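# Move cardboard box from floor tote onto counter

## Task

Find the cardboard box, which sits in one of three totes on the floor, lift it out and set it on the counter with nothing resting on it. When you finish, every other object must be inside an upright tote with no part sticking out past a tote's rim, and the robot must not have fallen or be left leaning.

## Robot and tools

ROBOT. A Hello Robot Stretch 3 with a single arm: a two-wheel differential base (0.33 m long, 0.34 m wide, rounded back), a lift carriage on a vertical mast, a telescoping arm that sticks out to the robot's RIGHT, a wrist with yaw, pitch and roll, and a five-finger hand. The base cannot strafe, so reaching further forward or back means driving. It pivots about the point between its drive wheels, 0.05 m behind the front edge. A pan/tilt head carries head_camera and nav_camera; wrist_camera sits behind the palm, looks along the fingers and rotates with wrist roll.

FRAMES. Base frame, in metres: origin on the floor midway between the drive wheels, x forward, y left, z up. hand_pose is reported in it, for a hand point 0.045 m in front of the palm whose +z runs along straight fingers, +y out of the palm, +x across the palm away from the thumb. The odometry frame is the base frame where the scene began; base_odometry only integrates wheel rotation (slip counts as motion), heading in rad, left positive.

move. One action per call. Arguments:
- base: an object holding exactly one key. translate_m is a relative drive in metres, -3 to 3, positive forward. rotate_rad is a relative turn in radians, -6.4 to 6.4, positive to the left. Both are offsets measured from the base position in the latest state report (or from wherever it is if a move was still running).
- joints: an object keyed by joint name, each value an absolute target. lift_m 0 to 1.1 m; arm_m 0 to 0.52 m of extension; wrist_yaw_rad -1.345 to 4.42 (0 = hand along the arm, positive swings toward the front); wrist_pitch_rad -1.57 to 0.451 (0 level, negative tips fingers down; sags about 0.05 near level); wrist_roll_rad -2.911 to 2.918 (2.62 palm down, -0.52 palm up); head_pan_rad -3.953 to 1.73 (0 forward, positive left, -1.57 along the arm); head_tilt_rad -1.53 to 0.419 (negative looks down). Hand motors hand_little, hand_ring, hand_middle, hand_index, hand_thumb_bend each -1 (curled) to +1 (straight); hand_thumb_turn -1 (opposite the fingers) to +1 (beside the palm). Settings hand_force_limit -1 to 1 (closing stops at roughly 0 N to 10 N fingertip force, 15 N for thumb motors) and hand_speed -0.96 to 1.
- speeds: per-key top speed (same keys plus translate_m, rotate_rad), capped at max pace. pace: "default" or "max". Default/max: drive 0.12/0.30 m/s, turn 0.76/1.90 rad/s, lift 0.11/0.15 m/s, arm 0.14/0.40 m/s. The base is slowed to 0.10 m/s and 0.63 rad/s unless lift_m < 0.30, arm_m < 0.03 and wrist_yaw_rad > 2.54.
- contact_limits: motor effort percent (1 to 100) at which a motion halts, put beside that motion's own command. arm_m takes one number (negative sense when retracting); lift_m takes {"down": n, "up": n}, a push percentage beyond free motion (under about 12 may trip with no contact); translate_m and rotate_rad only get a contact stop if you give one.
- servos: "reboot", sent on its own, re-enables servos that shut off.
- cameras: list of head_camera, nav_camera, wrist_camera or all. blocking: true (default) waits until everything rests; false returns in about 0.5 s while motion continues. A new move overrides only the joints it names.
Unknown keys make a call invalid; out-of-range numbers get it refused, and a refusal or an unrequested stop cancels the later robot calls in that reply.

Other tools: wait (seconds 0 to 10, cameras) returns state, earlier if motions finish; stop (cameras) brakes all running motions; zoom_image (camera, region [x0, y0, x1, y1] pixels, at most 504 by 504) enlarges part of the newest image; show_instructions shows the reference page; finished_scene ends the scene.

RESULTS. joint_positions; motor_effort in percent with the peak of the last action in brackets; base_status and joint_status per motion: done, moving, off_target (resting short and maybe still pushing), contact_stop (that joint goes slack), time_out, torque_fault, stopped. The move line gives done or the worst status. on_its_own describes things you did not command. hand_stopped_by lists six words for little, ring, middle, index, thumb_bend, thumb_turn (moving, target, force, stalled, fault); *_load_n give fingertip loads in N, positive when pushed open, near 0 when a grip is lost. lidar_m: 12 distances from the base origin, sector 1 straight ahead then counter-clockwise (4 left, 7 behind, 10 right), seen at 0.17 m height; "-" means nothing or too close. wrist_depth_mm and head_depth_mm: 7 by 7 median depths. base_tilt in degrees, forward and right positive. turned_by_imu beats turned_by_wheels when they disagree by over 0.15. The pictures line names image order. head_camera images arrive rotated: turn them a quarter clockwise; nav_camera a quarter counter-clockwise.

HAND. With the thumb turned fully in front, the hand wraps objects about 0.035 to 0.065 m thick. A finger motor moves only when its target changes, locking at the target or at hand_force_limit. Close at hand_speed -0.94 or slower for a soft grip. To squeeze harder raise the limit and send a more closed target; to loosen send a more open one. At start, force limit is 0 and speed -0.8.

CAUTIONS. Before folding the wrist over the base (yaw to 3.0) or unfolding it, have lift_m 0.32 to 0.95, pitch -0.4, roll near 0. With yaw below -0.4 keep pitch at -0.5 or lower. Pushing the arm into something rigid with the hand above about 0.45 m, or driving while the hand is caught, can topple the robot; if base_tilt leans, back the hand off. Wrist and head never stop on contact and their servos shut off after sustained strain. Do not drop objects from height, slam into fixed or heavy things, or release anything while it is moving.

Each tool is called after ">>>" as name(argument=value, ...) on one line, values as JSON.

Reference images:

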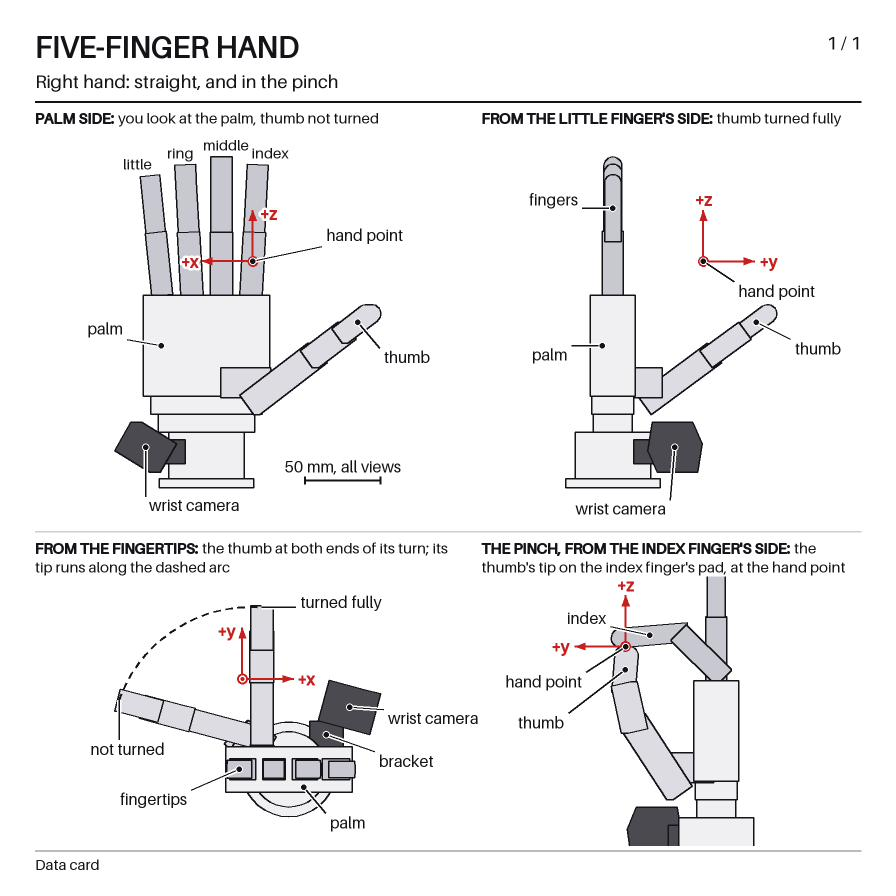

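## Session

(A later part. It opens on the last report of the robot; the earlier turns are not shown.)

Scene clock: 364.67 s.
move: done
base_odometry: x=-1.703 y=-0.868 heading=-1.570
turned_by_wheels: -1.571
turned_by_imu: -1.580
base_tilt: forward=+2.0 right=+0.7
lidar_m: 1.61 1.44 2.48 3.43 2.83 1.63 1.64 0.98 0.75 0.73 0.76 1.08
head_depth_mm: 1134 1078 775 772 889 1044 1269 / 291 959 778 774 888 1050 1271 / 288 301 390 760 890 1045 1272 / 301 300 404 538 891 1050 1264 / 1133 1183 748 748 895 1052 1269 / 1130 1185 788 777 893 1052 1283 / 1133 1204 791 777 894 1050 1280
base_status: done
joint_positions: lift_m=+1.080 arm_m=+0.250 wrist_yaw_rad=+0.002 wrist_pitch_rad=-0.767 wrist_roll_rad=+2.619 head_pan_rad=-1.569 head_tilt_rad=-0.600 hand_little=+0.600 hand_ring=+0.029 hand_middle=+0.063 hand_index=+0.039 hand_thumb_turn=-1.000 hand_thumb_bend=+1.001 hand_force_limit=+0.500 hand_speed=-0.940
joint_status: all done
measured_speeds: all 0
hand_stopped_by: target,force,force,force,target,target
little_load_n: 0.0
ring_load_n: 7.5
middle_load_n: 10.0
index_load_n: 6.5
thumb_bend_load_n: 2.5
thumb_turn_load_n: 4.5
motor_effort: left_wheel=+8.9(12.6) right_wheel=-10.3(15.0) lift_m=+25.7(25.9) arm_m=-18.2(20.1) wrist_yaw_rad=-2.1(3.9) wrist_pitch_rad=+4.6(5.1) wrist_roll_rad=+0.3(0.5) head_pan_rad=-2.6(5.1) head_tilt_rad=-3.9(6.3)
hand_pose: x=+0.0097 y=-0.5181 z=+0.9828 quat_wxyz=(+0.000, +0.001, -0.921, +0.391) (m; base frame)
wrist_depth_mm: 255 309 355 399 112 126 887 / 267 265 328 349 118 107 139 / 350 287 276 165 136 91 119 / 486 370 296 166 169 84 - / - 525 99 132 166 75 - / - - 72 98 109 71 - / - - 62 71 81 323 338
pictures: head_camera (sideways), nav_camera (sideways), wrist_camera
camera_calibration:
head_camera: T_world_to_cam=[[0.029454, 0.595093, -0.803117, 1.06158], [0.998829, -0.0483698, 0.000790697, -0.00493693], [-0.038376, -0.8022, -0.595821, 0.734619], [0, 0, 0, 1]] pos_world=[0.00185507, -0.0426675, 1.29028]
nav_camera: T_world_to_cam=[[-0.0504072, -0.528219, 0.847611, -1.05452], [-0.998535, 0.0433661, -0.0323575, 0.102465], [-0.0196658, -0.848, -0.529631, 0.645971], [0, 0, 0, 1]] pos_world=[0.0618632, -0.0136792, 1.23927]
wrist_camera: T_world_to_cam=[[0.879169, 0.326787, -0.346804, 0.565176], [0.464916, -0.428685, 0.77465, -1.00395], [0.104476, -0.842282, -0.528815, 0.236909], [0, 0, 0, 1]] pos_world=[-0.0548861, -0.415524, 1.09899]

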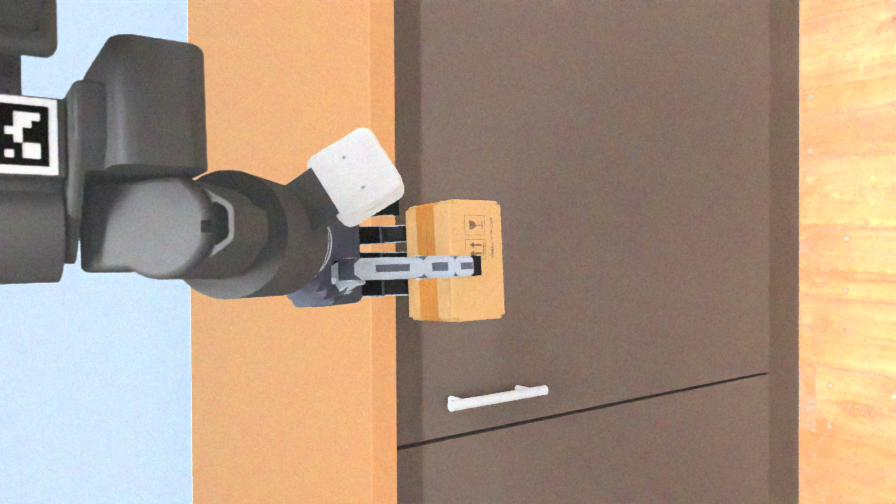

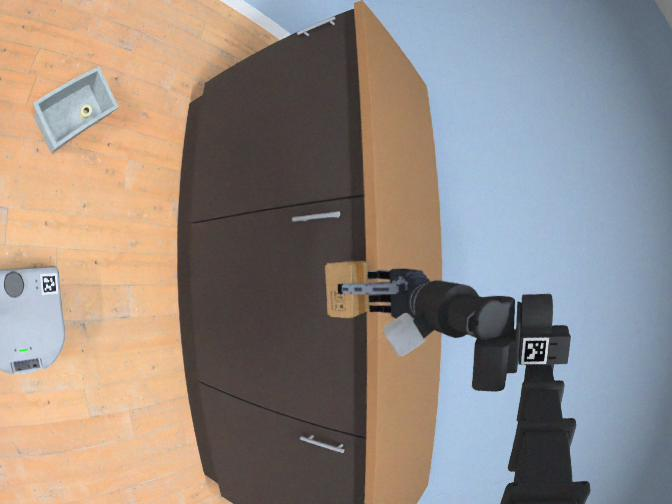

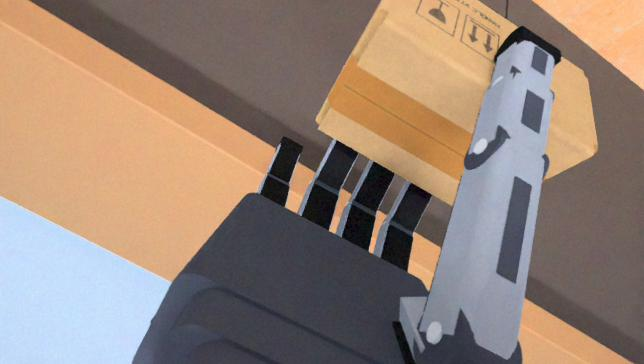

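>>> move(base={"rotate_rad": 0.3}, cameras=[])

>>> move(base={"translate_m": -0.3}, cameras=[])

>>> move(base={"rotate_rad": -0.3}, cameras=[])

>>> move(joints={"arm_m": 0.5}, cameras=["head_camera", "nav_camera", "wrist_camera"])

Scene clock: 374.53 s.
move: done
base_odometry: x=-1.703 y=-0.868 heading=-1.271
turned_by_wheels: +0.300
turned_by_imu: +0.303
base_tilt: forward=+2.1 right=+0.6
lidar_m: 1.43 1.88 3.42 3.17 2.34 1.63 2.15 0.80 0.73 0.73 0.89 1.61
head_depth_mm: 1105 1013 775 732 831 955 1200 / 310 958 776 759 863 1004 1241 / 286 301 391 777 901 1056 1272 / 301 300 403 538 943 1111 1275 / 1232 1171 783 820 986 1177 1273 / 1280 1183 820 888 1035 1245 1283 / 1317 1186 839 929 1092 1393 1282
base_status: done
joint_positions: lift_m=+1.080 arm_m=+0.250 wrist_yaw_rad=+0.002 wrist_pitch_rad=-0.767 wrist_roll_rad=+2.619 head_pan_rad=-1.570 head_tilt_rad=-0.600 hand_little=+0.600 hand_ring=+0.029 hand_middle=+0.063 hand_index=+0.039 hand_thumb_turn=-1.000 hand_thumb_bend=+1.001 hand_force_limit=+0.500 hand_speed=-0.940
joint_status: not commanded
measured_speeds: all 0
hand_stopped_by: target,force,force,force,target,target
little_load_n: 0.0
ring_load_n: 7.5
middle_load_n: 10.0
index_load_n: 6.5
thumb_bend_load_n: 2.5
thumb_turn_load_n: 4.5
motor_effort: left_wheel=-8.9(14.0) right_wheel=+8.8(13.8) lift_m=+28.9(29.2) arm_m=-13.8(14.6) wrist_yaw_rad=-1.3(1.9) wrist_pitch_rad=+4.9(5.0) wrist_roll_rad=+0.5(0.5) head_pan_rad=-3.9(4.2) head_tilt_rad=-4.5(5.1)
hand_pose: x=+0.0097 y=-0.5181 z=+0.9828 quat_wxyz=(+0.000, +0.000, -0.921, +0.391) (m; base frame)
wrist_depth_mm: 231 282 344 412 113 134 887 / 266 253 324 366 118 108 960 / 349 287 285 166 136 91 - / 481 372 294 167 169 84 - / - 526 99 132 166 75 - / - - 72 98 109 71 - / - - 62 71 81 68 -
pictures: none
No camera images: "cameras" was empty.

Scene clock: 378.63 s.
move: done
base_odometry: x=-1.791 y=-0.581 heading=-1.271
turned_by_wheels: +0.000
turned_by_imu: +0.001
base_tilt: forward=+2.1 right=+0.7
lidar_m: 1.74 2.16 3.53 3.12 2.03 1.39 1.87 0.69 0.63 0.63 0.76 1.89
head_depth_mm: 1006 1016 774 627 695 801 947 / 310 957 776 647 725 841 1001 / 287 301 391 629 757 885 1062 / 301 300 403 538 789 932 1217 / 1129 1177 749 658 827 983 1256 / 1166 1182 784 743 869 1042 1275 / 1202 1182 785 775 914 1110 1273
base_status: done
joint_positions: lift_m=+1.080 arm_m=+0.250 wrist_yaw_rad=+0.002 wrist_pitch_rad=-0.767 wrist_roll_rad=+2.619 head_pan_rad=-1.570 head_tilt_rad=-0.600 hand_little=+0.600 hand_ring=+0.029 hand_middle=+0.063 hand_index=+0.039 hand_thumb_turn=-1.000 hand_thumb_bend=+1.001 hand_force_limit=+0.500 hand_speed=-0.940
joint_status: not commanded
measured_speeds: all 0
hand_stopped_by: target,force,force,force,target,target
little_load_n: 0.0
ring_load_n: 7.5
middle_load_n: 10.0
index_load_n: 6.5
thumb_bend_load_n: 2.5
thumb_turn_load_n: 4.5
motor_effort: left_wheel=-11.3(13.7) right_wheel=+1.1(10.4) lift_m=+32.1(32.1) arm_m=-12.3(14.0) wrist_yaw_rad=-1.2(2.1) wrist_pitch_rad=+4.3(5.2) wrist_roll_rad=+0.4(0.5) head_pan_rad=-2.4(4.2) head_tilt_rad=-3.7(5.0)
hand_pose: x=+0.0097 y=-0.5181 z=+0.9828 quat_wxyz=(+0.000, +0.000, -0.921, +0.391) (m; base frame)
wrist_depth_mm: 220 196 188 260 112 134 904 / 268 235 202 203 118 108 980 / 350 287 241 187 136 91 - / 469 368 295 166 168 85 - / - 503 99 132 166 76 - / - - 72 98 109 71 - / - - 62 71 81 331 -
pictures: none
No camera images: "cameras" was empty.

Scene clock: 380.17 s.
move: done
base_odometry: x=-1.791 y=-0.581 heading=-1.571
turned_by_wheels: -0.300
turned_by_imu: -0.302
base_tilt: forward=+2.0 right=+0.6
lidar_m: 1.89 1.73 2.91 3.18 2.46 1.39 1.40 0.85 0.64 0.63 0.66 0.93
head_depth_mm: 1038 1018 775 652 744 877 1060 / 310 956 778 654 743 876 1064 / 286 301 391 631 745 876 1065 / 301 300 403 538 746 879 1063 / 1029 1096 746 621 746 880 1066 / 1038 1110 786 660 746 878 1074 / 1039 1114 790 660 747 879 1069
base_status: done
joint_positions: lift_m=+1.080 arm_m=+0.250 wrist_yaw_rad=+0.002 wrist_pitch_rad=-0.767 wrist_roll_rad=+2.619 head_pan_rad=-1.570 head_tilt_rad=-0.600 hand_little=+0.600 hand_ring=+0.029 hand_middle=+0.063 hand_index=+0.039 hand_thumb_turn=-1.000 hand_thumb_bend=+1.001 hand_force_limit=+0.500 hand_speed=-0.940
joint_status: not commanded
measured_speeds: all 0
hand_stopped_by: target,force,force,force,target,target
little_load_n: 0.0
ring_load_n: 7.5
middle_load_n: 10.0
index_load_n: 6.5
thumb_bend_load_n: 3.0
thumb_turn_load_n: 4.5
motor_effort: left_wheel=+8.4(12.1) right_wheel=-9.9(16.2) lift_m=+33.0(33.1) arm_m=-12.1(12.6) wrist_yaw_rad=-1.0(2.2) wrist_pitch_rad=+4.6(5.2) wrist_roll_rad=+0.3(0.5) head_pan_rad=-3.0(3.9) head_tilt_rad=-3.0(4.0)
hand_pose: x=+0.0097 y=-0.5181 z=+0.9828 quat_wxyz=(+0.000, +0.000, -0.921, +0.391) (m; base frame)
wrist_depth_mm: 220 197 189 247 113 134 535 / 268 234 203 193 118 108 441 / 348 289 243 187 136 91 371 / 473 372 295 166 169 85 327 / - 513 99 132 167 76 293 / - - 72 98 109 72 242 / - - 62 71 81 297 285
pictures: none
No camera images: "cameras" was empty.

Scene clock: 384.03 s.
move: done
base_odometry: x=-1.791 y=-0.581 heading=-1.571
turned_by_wheels: -0.001
turned_by_imu: +0.026
base_tilt: forward=+2.0 right=+0.7
lidar_m: 1.90 1.74 2.99 3.12 2.40 1.39 1.39 0.83 0.64 0.62 0.66 0.96
head_depth_mm: 1031 1073 771 651 737 866 1049 / 1020 1081 774 651 727 870 1054 / 493 1086 778 653 743 877 1064 / 506 596 730 655 747 879 1069 / 1033 1092 743 655 750 885 1192 / 1040 1102 782 656 752 887 1198 / 1048 1110 784 658 755 892 1197
base_status: not commanded
joint_positions: lift_m=+1.080 arm_m=+0.500 wrist_yaw_rad=+0.000 wrist_pitch_rad=-0.733 wrist_roll_rad=+2.629 head_pan_rad=-1.571 head_tilt_rad=-0.602 hand_little=+0.600 hand_ring=+0.029 hand_middle=+0.063 hand_index=+0.040 hand_thumb_turn=-1.000 hand_thumb_bend=+1.001 hand_force_limit=+0.500 hand_speed=-0.940
joint_status: all done
measured_speeds: all 0
hand_stopped_by: target,force,force,force,target,target
little_load_n: 0.0
ring_load_n: 7.5
middle_load_n: 9.5
index_load_n: 11.5
thumb_bend_load_n: 3.0
thumb_turn_load_n: 1.0
motor_effort: left_wheel=-1.8(12.1) right_wheel=+0.0(12.7) lift_m=+28.6(33.6) arm_m=-17.3(32.7) wrist_yaw_rad=+1.3(12.4) wrist_pitch_rad=-1.6(45.4) wrist_roll_rad=-2.8(11.1) head_pan_rad=-1.2(3.9) head_tilt_rad=-0.7(4.0)
hand_pose: x=+0.0100 y=-0.7762 z=+0.9872 quat_wxyz=(-0.002, -0.005, -0.914, +0.406) (m; base frame)
wrist_depth_mm: 231 205 180 160 113 125 121 / 282 246 211 181 108 106 133 / 366 309 254 143 123 92 148 / - 394 317 166 146 85 172 / - - 99 132 166 76 204 / - - 72 98 109 72 244 / - - 62 71 81 324 311
pictures: head_camera (sideways), nav_camera (sideways), wrist_camera
camera_calibration:
head_camera: T_world_to_cam=[[0.030674, 0.596712, -0.801869, 1.05991], [0.998718, -0.0506197, 0.000535344, -0.00460655], [-0.040271, -0.800857, -0.5975, 0.736868], [0, 0, 0, 1]] pos_world=[0.00176342, -0.0425663, 1.29019]
nav_camera: T_world_to_cam=[[-0.051703, -0.529875, 0.846498, -1.05301], [-0.998429, 0.0457381, -0.0323525, 0.10238], [-0.0215744, -0.846841, -0.531408, 0.64825], [0, 0, 0, 1]] pos_world=[0.0617609, -0.0136805, 1.23917]
wrist_camera: T_world_to_cam=[[0.884321, 0.307273, -0.351512, 0.640387], [0.455922, -0.406183, 0.791928, -1.11766], [0.10056, -0.860581, -0.499288, -0.0215572], [0, 0, 0, 1]] pos_world=[-0.0545718, -0.669301, 1.09945]

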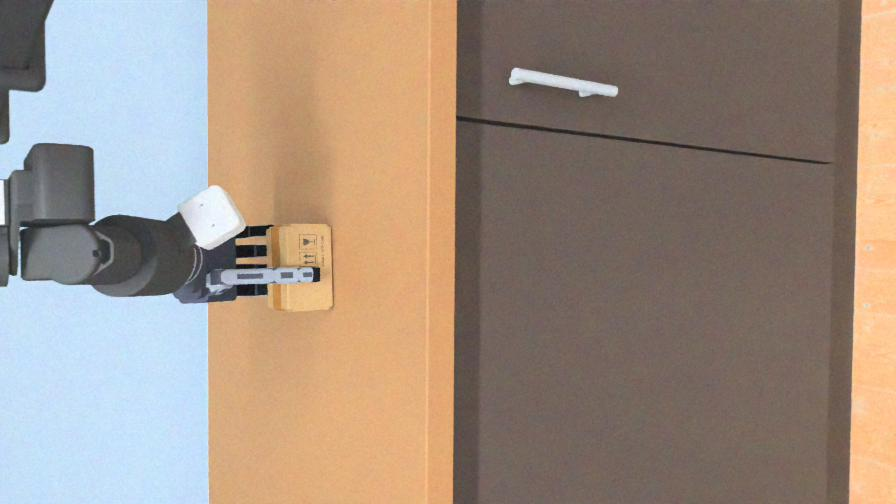

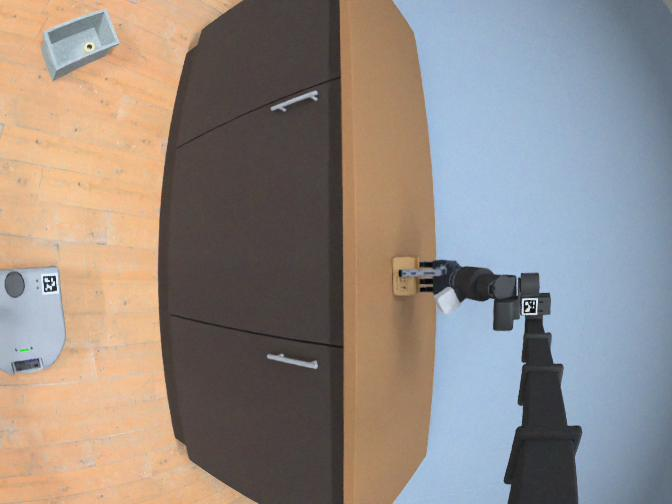

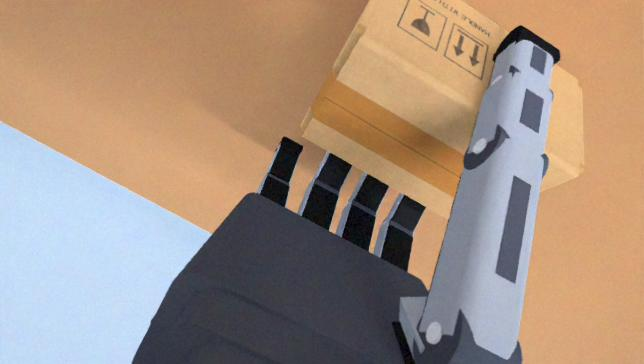

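>>> zoom_image(camera="head_camera", region=[170, 170, 370, 340])

>>> move(cameras=["wrist_camera"])

Scaled by 2.520 from the camera's 896x504 image, which has a finer 1280x720 frame.

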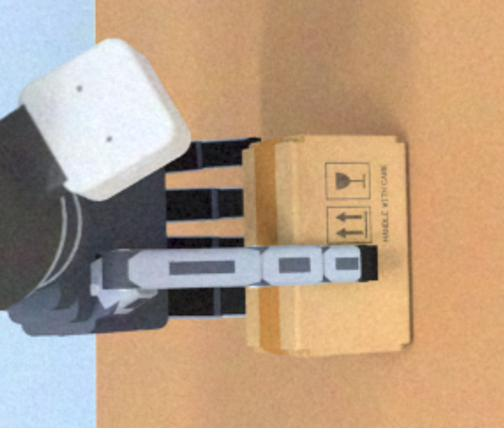

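Scene clock: 390.83 s.
base_odometry: x=-1.791 y=-0.581 heading=-1.571
turned_by_wheels: +0.000
turned_by_imu: +0.001
base_tilt: forward=+2.1 right=+0.7
lidar_m: 1.89 1.74 2.99 3.12 2.41 1.39 1.40 0.83 0.64 0.62 0.66 0.96
head_depth_mm: 1031 1076 774 649 735 869 1049 / 1022 1078 773 650 727 868 1054 / 494 1085 778 653 743 879 1065 / 505 597 733 653 746 882 1070 / 1033 1090 745 656 749 884 1192 / 1041 1103 782 658 753 890 1193 / 1046 1105 787 659 755 893 1204
base_status: not commanded
joint_positions: lift_m=+1.080 arm_m=+0.500 wrist_yaw_rad=+0.000 wrist_pitch_rad=-0.733 wrist_roll_rad=+2.629 head_pan_rad=-1.571 head_tilt_rad=-0.602 hand_little=+0.600 hand_ring=+0.029 hand_middle=+0.063 hand_index=+0.040 hand_thumb_turn=-1.000 hand_thumb_bend=+1.001 hand_force_limit=+0.500 hand_speed=-0.940
joint_status: all done
measured_speeds: all 0
hand_stopped_by: target,force,force,force,target,target
little_load_n: 0.0
ring_load_n: 7.5
middle_load_n: 9.5
index_load_n: 11.5
thumb_bend_load_n: 2.5
thumb_turn_load_n: 1.0
motor_effort: left_wheel=-2.4(12.1) right_wheel=+0.0(12.7) lift_m=+32.3(33.6) arm_m=-4.6(32.7) wrist_yaw_rad=+1.7(12.4) wrist_pitch_rad=-1.5(45.4) wrist_roll_rad=-2.7(11.1) head_pan_rad=+0.6(3.9) head_tilt_rad=+2.8(4.0)
hand_pose: x=+0.0100 y=-0.7762 z=+0.9873 quat_wxyz=(-0.002, -0.005, -0.914, +0.406) (m; base frame)
wrist_depth_mm: 230 204 180 159 113 125 122 / 286 246 210 181 108 106 133 / 367 307 254 143 123 92 148 / - 390 318 167 147 85 172 / - - 98 132 166 76 205 / - - 72 98 109 72 245 / - - 62 71 81 320 308
pictures: wrist_camera
camera_calibration:
wrist_camera: T_world_to_cam=[[0.884321, 0.307273, -0.351512, 0.640422], [0.455922, -0.406183, 0.791928, -1.11774], [0.10056, -0.860581, -0.499288, -0.0215073], [0, 0, 0, 1]] pos_world=[-0.0545718, -0.669301, 1.09955]

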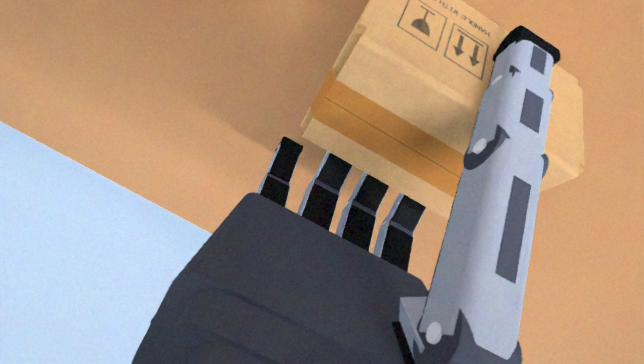

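>>> move(joints={"lift_m": 1.084}, speeds={"lift_m": 0.02}, cameras=["wrist_camera"])

>>> move(joints={"hand_index": 0.6, "hand_middle": 0.6, "hand_ring": 0.6, "hand_speed": -0.93}, cameras=["wrist_camera", "head_camera"])

Scene clock: 405.00 s.
move: done
base_odometry: x=-1.791 y=-0.581 heading=-1.571
turned_by_wheels: +0.000
turned_by_imu: +0.001
base_tilt: forward=+2.0 right=+0.6
lidar_m: 1.89 1.74 2.99 3.10 2.41 1.39 1.40 0.83 0.64 0.62 0.66 0.96
head_depth_mm: 1026 1076 773 651 735 864 1047 / 1023 1081 773 654 726 871 1056 / 487 1086 778 653 742 871 1061 / 504 593 727 653 745 880 1069 / 1034 1096 746 657 750 882 1192 / 1041 1102 786 658 754 888 1203 / 1044 1104 787 662 753 893 1205
base_status: not commanded
joint_positions: lift_m=+1.084 arm_m=+0.500 wrist_yaw_rad=+0.000 wrist_pitch_rad=-0.752 wrist_roll_rad=+2.627 head_pan_rad=-1.571 head_tilt_rad=-0.601 hand_little=+0.600 hand_ring=+0.029 hand_middle=+0.063 hand_index=+0.040 hand_thumb_turn=-1.000 hand_thumb_bend=+1.001 hand_force_limit=+0.500 hand_speed=-0.940
joint_status: all done
measured_speeds: all 0
hand_stopped_by: target,force,force,force,target,target
little_load_n: -0.5
ring_load_n: 7.5
middle_load_n: 10.0
index_load_n: 12.0
thumb_bend_load_n: 2.5
thumb_turn_load_n: 1.0
motor_effort: left_wheel=-2.9(3.2) right_wheel=-0.1(0.2) lift_m=+36.6(39.2) arm_m=+10.8(10.8) wrist_yaw_rad=+1.4(2.2) wrist_pitch_rad=+2.2(2.6) wrist_roll_rad=-2.3(2.8) head_pan_rad=+1.5(3.3) head_tilt_rad=+4.0(5.3)
hand_pose: x=+0.0099 y=-0.7718 z=+0.9888 quat_wxyz=(-0.001, -0.004, -0.918, +0.397) (m; base frame)
wrist_depth_mm: 227 204 180 160 114 126 123 / 279 242 211 181 109 106 134 / 360 302 252 144 123 92 149 / - 382 307 167 147 85 173 / - - 99 132 166 76 205 / - - 72 98 109 72 246 / - - 62 71 81 314 303
pictures: wrist_camera
camera_calibration:
wrist_camera: T_world_to_cam=[[0.883674, 0.314713, -0.346521, 0.640402], [0.457124, -0.420784, 0.783567, -1.12013], [0.100788, -0.850821, -0.515699, 0.00688073], [0, 0, 0, 1]] pos_world=[-0.0545608, -0.667023, 1.10316]

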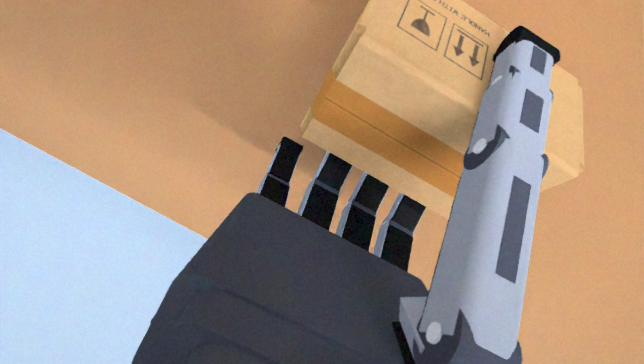

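Scene clock: 408.40 s.
move: done
base_odometry: x=-1.791 y=-0.581 heading=-1.571
turned_by_wheels: +0.000
turned_by_imu: +0.001
base_tilt: forward=+2.0 right=+0.6
lidar_m: 1.89 1.74 2.99 3.11 2.41 1.39 1.39 0.83 0.64 0.62 0.66 0.96
head_depth_mm: 1026 1078 775 651 734 864 1044 / 1022 1086 778 652 730 871 1053 / 486 1088 780 655 741 871 1057 / 503 591 726 656 744 874 1065 / 1032 1097 749 658 748 883 1191 / 1041 1104 784 659 751 884 1199 / 1046 1105 786 661 757 890 1199
base_status: not commanded
joint_positions: lift_m=+1.084 arm_m=+0.500 wrist_yaw_rad=+0.000 wrist_pitch_rad=-0.761 wrist_roll_rad=+2.624 head_pan_rad=-1.570 head_tilt_rad=-0.600 hand_little=+0.600 hand_ring=+0.600 hand_middle=+0.600 hand_index=+0.600 hand_thumb_turn=-1.000 hand_thumb_bend=+1.000 hand_force_limit=+0.500 hand_speed=-0.930
joint_status: all done
measured_speeds: all 0
hand_stopped_by: target,target,target,target,target,target
little_load_n: 0.0
ring_load_n: 0.0
middle_load_n: 0.0
index_load_n: 0.0
thumb_bend_load_n: 0.0
thumb_turn_load_n: 0.0
motor_effort: left_wheel=-2.3(3.3) right_wheel=-0.1(0.3) lift_m=+22.5(36.6) arm_m=+18.0(18.4) wrist_yaw_rad=-0.6(2.5) wrist_pitch_rad=+3.4(4.1) wrist_roll_rad=-1.3(2.3) head_pan_rad=+4.4(4.7) head_tilt_rad=+4.7(5.8)
hand_pose: x=+0.0097 y=-0.7698 z=+0.9877 quat_wxyz=(-0.001, -0.003, -0.919, +0.394) (m; base frame)
wrist_depth_mm: 225 201 179 158 118 129 122 / 275 240 208 181 111 109 135 / 354 296 248 143 124 91 148 / - 379 301 184 145 85 173 / - - 99 132 - 77 202 / - - 72 98 102 72 242 / - - 62 71 81 317 298
pictures: head_camera (sideways), wrist_camera
camera_calibration:
head_camera: T_world_to_cam=[[0.0303387, 0.595313, -0.802921, 1.06128], [0.998752, -0.0499372, 0.000713078, -0.00490448], [-0.0396711, -0.801941, -0.596085, 0.735053], [0, 0, 0, 1]] pos_world=[0.00186097, -0.0425687, 1.29028]
wrist_camera: T_world_to_cam=[[0.882366, 0.319312, -0.345646, 0.64224], [0.459522, -0.426506, 0.779058, -1.11825], [0.101342, -0.846246, -0.523065, 0.0188328], [0, 0, 0, 1]] pos_world=[-0.0547387, -0.666077, 1.10302]

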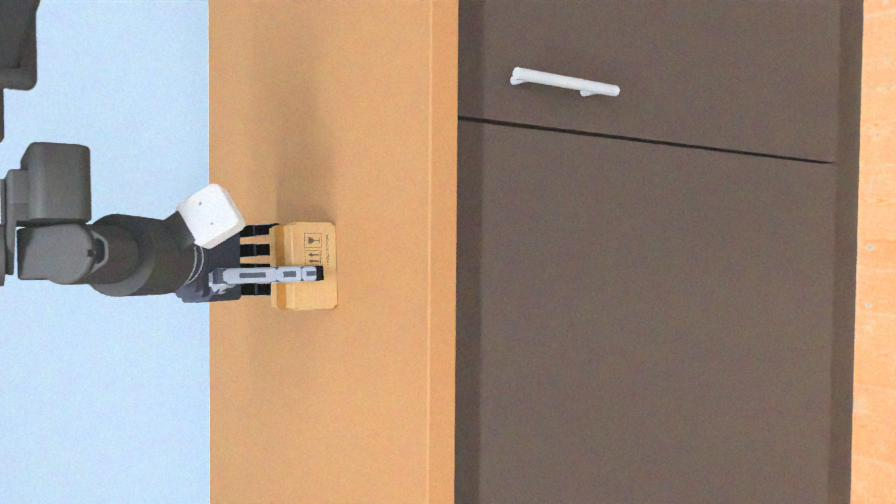

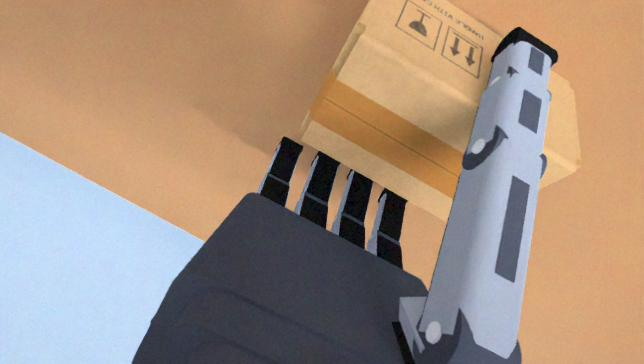

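>>> move(joints={"arm_m": 0.488, "lift_m": 1.094, "hand_index": 1.0, "hand_middle": 1.0, "hand_ring": 1.0, "hand_little": 1.0, "hand_speed": -0.8}, speeds={"arm_m": 0.03, "lift_m": 0.03}, cameras=[])

>>> move(joints={"hand_thumb_turn": 1.0}, cameras=["wrist_camera", "head_camera"])

Scene clock: 412.80 s.
move: done
base_odometry: x=-1.791 y=-0.581 heading=-1.571
turned_by_wheels: +0.000
turned_by_imu: +0.001
base_tilt: forward=+2.1 right=+0.7
lidar_m: 1.89 1.73 3.01 3.11 2.42 1.39 1.39 0.83 0.64 0.62 0.66 0.96
head_depth_mm: 1016 1082 776 652 736 864 1045 / 1021 1084 777 652 731 868 1054 / 476 1083 780 653 741 872 1059 / 490 583 726 656 744 877 1067 / 1035 1096 748 656 747 881 1072 / 1043 1102 784 660 753 884 1197 / 1046 1111 787 662 754 892 1201
base_status: not commanded
joint_positions: lift_m=+1.094 arm_m=+0.488 wrist_yaw_rad=+0.000 wrist_pitch_rad=-0.762 wrist_roll_rad=+2.624 head_pan_rad=-1.570 head_tilt_rad=-0.600 hand_little=+1.000 hand_ring=+1.000 hand_middle=+1.000 hand_index=+1.000 hand_thumb_turn=-1.000 hand_thumb_bend=+1.000 hand_force_limit=+0.500 hand_speed=-0.800
joint_status: all done
measured_speeds: all 0
hand_stopped_by: target,target,target,target,target,target
little_load_n: 0.0
ring_load_n: 0.0
middle_load_n: 0.0
index_load_n: 0.0
thumb_bend_load_n: 0.0
thumb_turn_load_n: 0.0
motor_effort: left_wheel=-2.2(3.2) right_wheel=+0.0(0.3) lift_m=+39.7(40.5) arm_m=-19.3(24.4) wrist_yaw_rad=+1.5(2.3) wrist_pitch_rad=+4.0(4.0) wrist_roll_rad=-1.3(1.3) head_pan_rad=+3.3(4.4) head_tilt_rad=+4.9(5.8)
hand_pose: x=+0.0097 y=-0.7575 z=+0.9975 quat_wxyz=(-0.001, -0.003, -0.920, +0.393) (m; base frame)
wrist_depth_mm: 242 216 191 170 143 139 131 / 294 255 222 186 126 116 146 / 379 314 267 160 140 90 163 / - 394 316 270 158 85 185 / - - 99 133 285 76 215 / - - 72 98 102 72 255 / - - 62 71 81 338 321
pictures: none
No camera images: "cameras" was empty.

Scene clock: 418.43 s.
move: done
base_odometry: x=-1.791 y=-0.581 heading=-1.571
turned_by_wheels: +0.000
turned_by_imu: +0.002
base_tilt: forward=+2.1 right=+0.8
lidar_m: 1.89 1.74 2.99 3.12 2.41 1.39 1.40 0.83 0.64 0.62 0.67 0.96
head_depth_mm: 1016 1078 775 652 735 862 1042 / 1023 1086 778 655 731 867 1049 / 476 1086 778 655 743 875 1060 / 490 583 736 655 745 879 1063 / 1033 1092 748 658 747 883 1067 / 1042 1107 785 658 753 887 1199 / 1046 1109 789 661 754 891 1197
base_status: not commanded
joint_positions: lift_m=+1.094 arm_m=+0.488 wrist_yaw_rad=+0.000 wrist_pitch_rad=-0.762 wrist_roll_rad=+2.624 head_pan_rad=-1.570 head_tilt_rad=-0.600 hand_little=+1.000 hand_ring=+1.000 hand_middle=+1.000 hand_index=+1.000 hand_thumb_turn=+1.000 hand_thumb_bend=+1.000 hand_force_limit=+0.500 hand_speed=-0.800
joint_status: all done
measured_speeds: all 0
hand_stopped_by: target,target,target,target,target,target
little_load_n: 0.0
ring_load_n: 0.0
middle_load_n: 0.0
index_load_n: 0.0
thumb_bend_load_n: 0.0
thumb_turn_load_n: 0.0
motor_effort: left_wheel=-2.8(3.4) right_wheel=+0.1(0.3) lift_m=+38.7(40.0) arm_m=-17.0(19.6) wrist_yaw_rad=+0.6(2.3) wrist_pitch_rad=+3.8(4.2) wrist_roll_rad=-0.9(1.3) head_pan_rad=+3.8(4.7) head_tilt_rad=+3.9(5.6)
hand_pose: x=+0.0097 y=-0.7574 z=+0.9975 quat_wxyz=(-0.001, -0.003, -0.920, +0.393) (m; base frame)
wrist_depth_mm: 240 215 191 170 142 143 130 / 295 255 223 185 127 147 146 / 374 313 266 161 139 132 163 / - 399 319 270 158 160 186 / - - 98 132 282 245 214 / - - 72 98 137 303 247 / - - 62 71 84 80 96
pictures: head_camera (sideways), wrist_camera
camera_calibration:
head_camera: T_world_to_cam=[[0.0300941, 0.595154, -0.803048, 1.06149], [0.998771, -0.0495523, 0.000704644, -0.00488069], [-0.0393735, -0.802082, -0.595914, 0.734745], [0, 0, 0, 1]] pos_world=[0.00185946, -0.0426687, 1.29028]
wrist_camera: T_world_to_cam=[[0.88202, 0.32025, -0.345659, 0.642438], [0.460136, -0.427253, 0.778286, -1.12048], [0.101563, -0.845514, -0.524205, 0.0360517], [0, 0, 0, 1]] pos_world=[-0.0547329, -0.653986, 1.11301]

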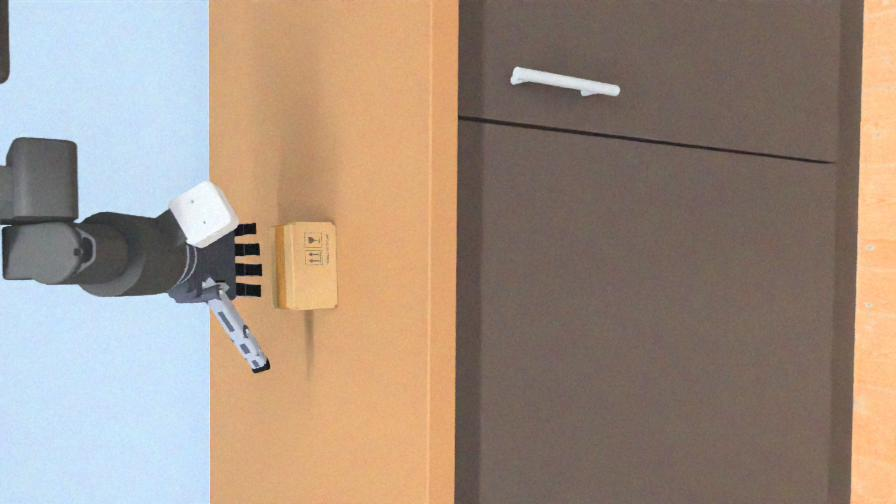

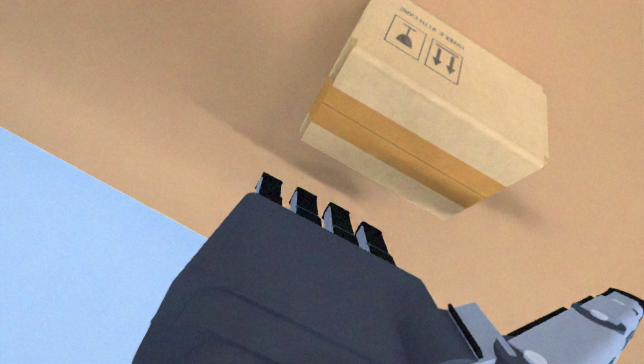

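>>> move(joints={"wrist_pitch_rad": 0.1}, cameras=["head_camera"])

>>> move(joints={"arm_m": 0.15}, cameras=["head_camera", "nav_camera", "wrist_camera"])

Scene clock: 423.43 s.
move: done
base_odometry: x=-1.791 y=-0.581 heading=-1.571
turned_by_wheels: +0.000
turned_by_imu: +0.001
base_tilt: forward=+2.0 right=+0.6
lidar_m: 1.89 1.74 2.99 3.11 2.41 1.39 1.40 0.83 0.63 0.62 0.66 0.96
head_depth_mm: 1021 1081 774 651 735 861 1044 / 1022 1081 777 653 730 869 1051 / 476 1091 778 654 744 874 1056 / 508 1093 735 657 746 877 1068 / 1011 1098 748 657 748 881 1075 / 1037 1100 785 660 752 885 1205 / 1046 1108 790 663 754 894 1202
base_status: not commanded
joint_positions: lift_m=+1.094 arm_m=+0.488 wrist_yaw_rad=+0.000 wrist_pitch_rad=+0.048 wrist_roll_rad=+2.624 head_pan_rad=-1.570 head_tilt_rad=-0.600 hand_little=+1.000 hand_ring=+1.000 hand_middle=+1.000 hand_index=+1.000 hand_thumb_turn=+1.000 hand_thumb_bend=+1.000 hand_force_limit=+0.500 hand_speed=-0.800
joint_status: all done
measured_speeds: all 0
hand_stopped_by: target,target,target,target,target,target
little_load_n: 0.0
ring_load_n: 0.0
middle_load_n: 0.0
index_load_n: 0.0
thumb_bend_load_n: 0.0
thumb_turn_load_n: 0.0
motor_effort: left_wheel=-2.8(3.2) right_wheel=+0.3(0.3) lift_m=+37.9(38.4) arm_m=-15.4(15.9) wrist_yaw_rad=+0.4(2.7) wrist_pitch_rad=+8.8(9.2) wrist_roll_rad=-1.2(1.3) head_pan_rad=+4.0(4.8) head_tilt_rad=+3.5(4.2)
hand_pose: x=+0.0098 y=-0.8892 z=+1.1608 quat_wxyz=(-0.002, -0.002, -0.690, +0.724) (m; base frame)
wrist_depth_mm: - - - - - - 351 / - - - - - - - / - - - - - - - / - - - - - - - / - - 99 130 - - - / - - 72 98 118 - - / - - 62 71 84 80 93
pictures: head_camera (sideways)
camera_calibration:
head_camera: T_world_to_cam=[[0.0300941, 0.595154, -0.803048, 1.06149], [0.998771, -0.0495523, 0.000704644, -0.00488069], [-0.0393735, -0.802082, -0.595914, 0.734745], [0, 0, 0, 1]] pos_world=[0.00185946, -0.0426687, 1.29028]

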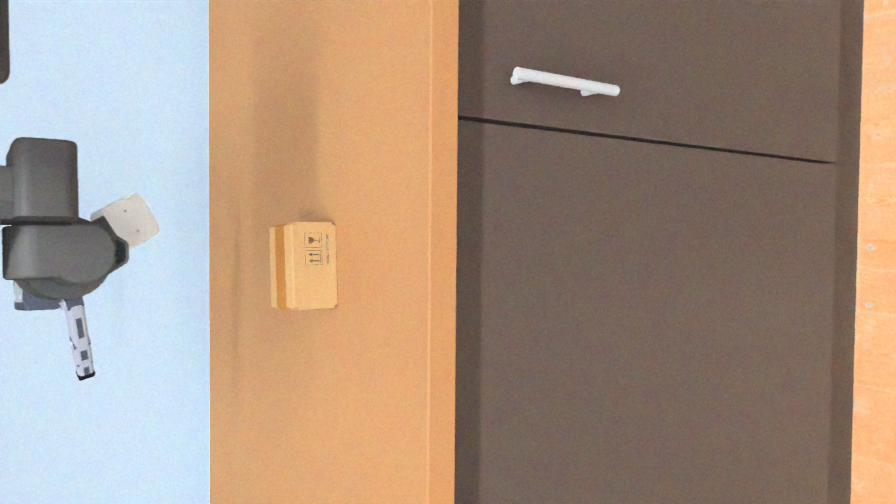

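Scene clock: 427.13 s.
move: done
base_odometry: x=-1.791 y=-0.581 heading=-1.571
turned_by_wheels: +0.000
turned_by_imu: +0.001
base_tilt: forward=+2.0 right=+0.6
lidar_m: 1.89 1.74 2.99 3.11 2.41 1.39 1.39 0.83 0.64 0.62 0.66 0.96
head_depth_mm: - - 774 652 735 863 1043 / - - 743 653 731 869 1052 / - - 712 654 742 871 1058 / - - 725 656 743 876 1064 / 1008 973 751 658 749 883 1068 / 1044 1104 787 658 751 886 1201 / 1045 1108 787 662 753 891 1199
base_status: not commanded
joint_positions: lift_m=+1.094 arm_m=+0.150 wrist_yaw_rad=+0.000 wrist_pitch_rad=+0.050 wrist_roll_rad=+2.624 head_pan_rad=-1.570 head_tilt_rad=-0.600 hand_little=+1.000 hand_ring=+1.000 hand_middle=+1.000 hand_index=+1.000 hand_thumb_turn=+1.000 hand_thumb_bend=+1.000 hand_force_limit=+0.500 hand_speed=-0.800
joint_status: all done
measured_speeds: all 0
hand_stopped_by: target,target,target,target,target,target
little_load_n: 0.0
ring_load_n: 0.0
middle_load_n: 0.0
index_load_n: 0.0
thumb_bend_load_n: -0.5
thumb_turn_load_n: 0.0
motor_effort: left_wheel=-2.3(3.2) right_wheel=+0.1(0.4) lift_m=+37.2(38.0) arm_m=-19.6(23.0) wrist_yaw_rad=+0.8(2.7) wrist_pitch_rad=+8.7(9.5) wrist_roll_rad=-1.0(1.3) head_pan_rad=+2.9(4.4) head_tilt_rad=+3.0(4.5)
hand_pose: x=+0.0098 y=-0.5513 z=+1.1612 quat_wxyz=(-0.002, -0.002, -0.690, +0.724) (m; base frame)
wrist_depth_mm: - - - - 618 472 367 / - - - - - 626 479 / - - - - - - 648 / - - - - - - - / - - 99 130 - - - / - - 72 98 118 - - / - - 62 71 84 80 96
pictures: head_camera (sideways), nav_camera (sideways), wrist_camera
camera_calibration:
head_camera: T_world_to_cam=[[0.0300941, 0.595154, -0.803048, 1.06149], [0.998771, -0.0495523, 0.000704644, -0.00488069], [-0.0393735, -0.802082, -0.595914, 0.734745], [0, 0, 0, 1]] pos_world=[0.00185946, -0.0426687, 1.29028]
nav_camera: T_world_to_cam=[[-0.0510942, -0.528222, 0.847567, -1.05448], [-0.99848, 0.0445837, -0.0324062, 0.102542], [-0.02067, -0.847935, -0.529697, 0.646029], [0, 0, 0, 1]] pos_world=[0.061862, -0.0137827, 1.23927]
wrist_camera: T_world_to_cam=[[0.881794, -0.0300379, -0.470678, 0.584975], [0.460437, 0.271011, 0.845311, -0.852683], [0.102168, -0.962107, 0.252807, -0.670383], [0, 0, 0, 1]] pos_world=[-0.0547294, -0.396322, 1.16559]

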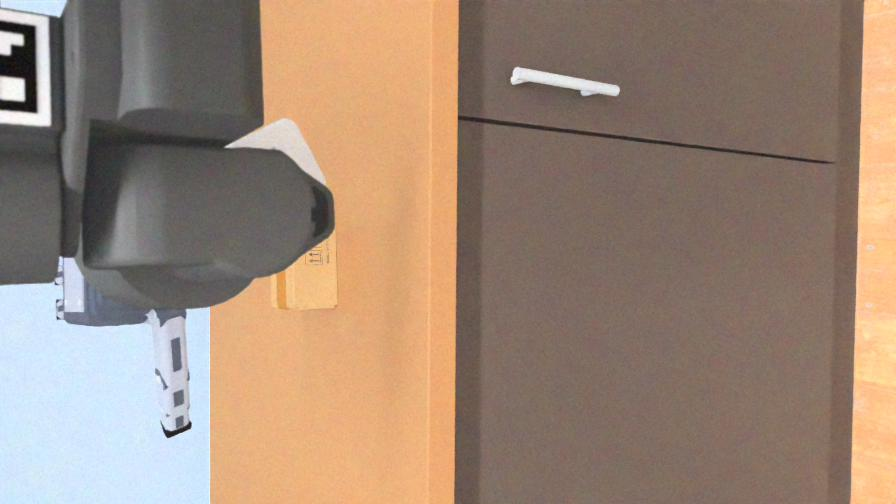

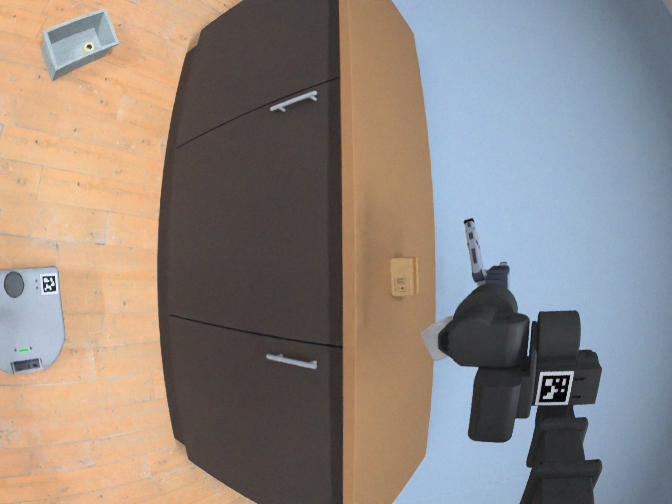

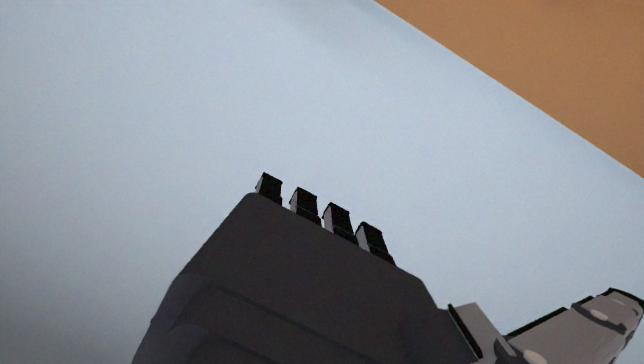

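>>> finished_scene()

The scene is finished: the task was done.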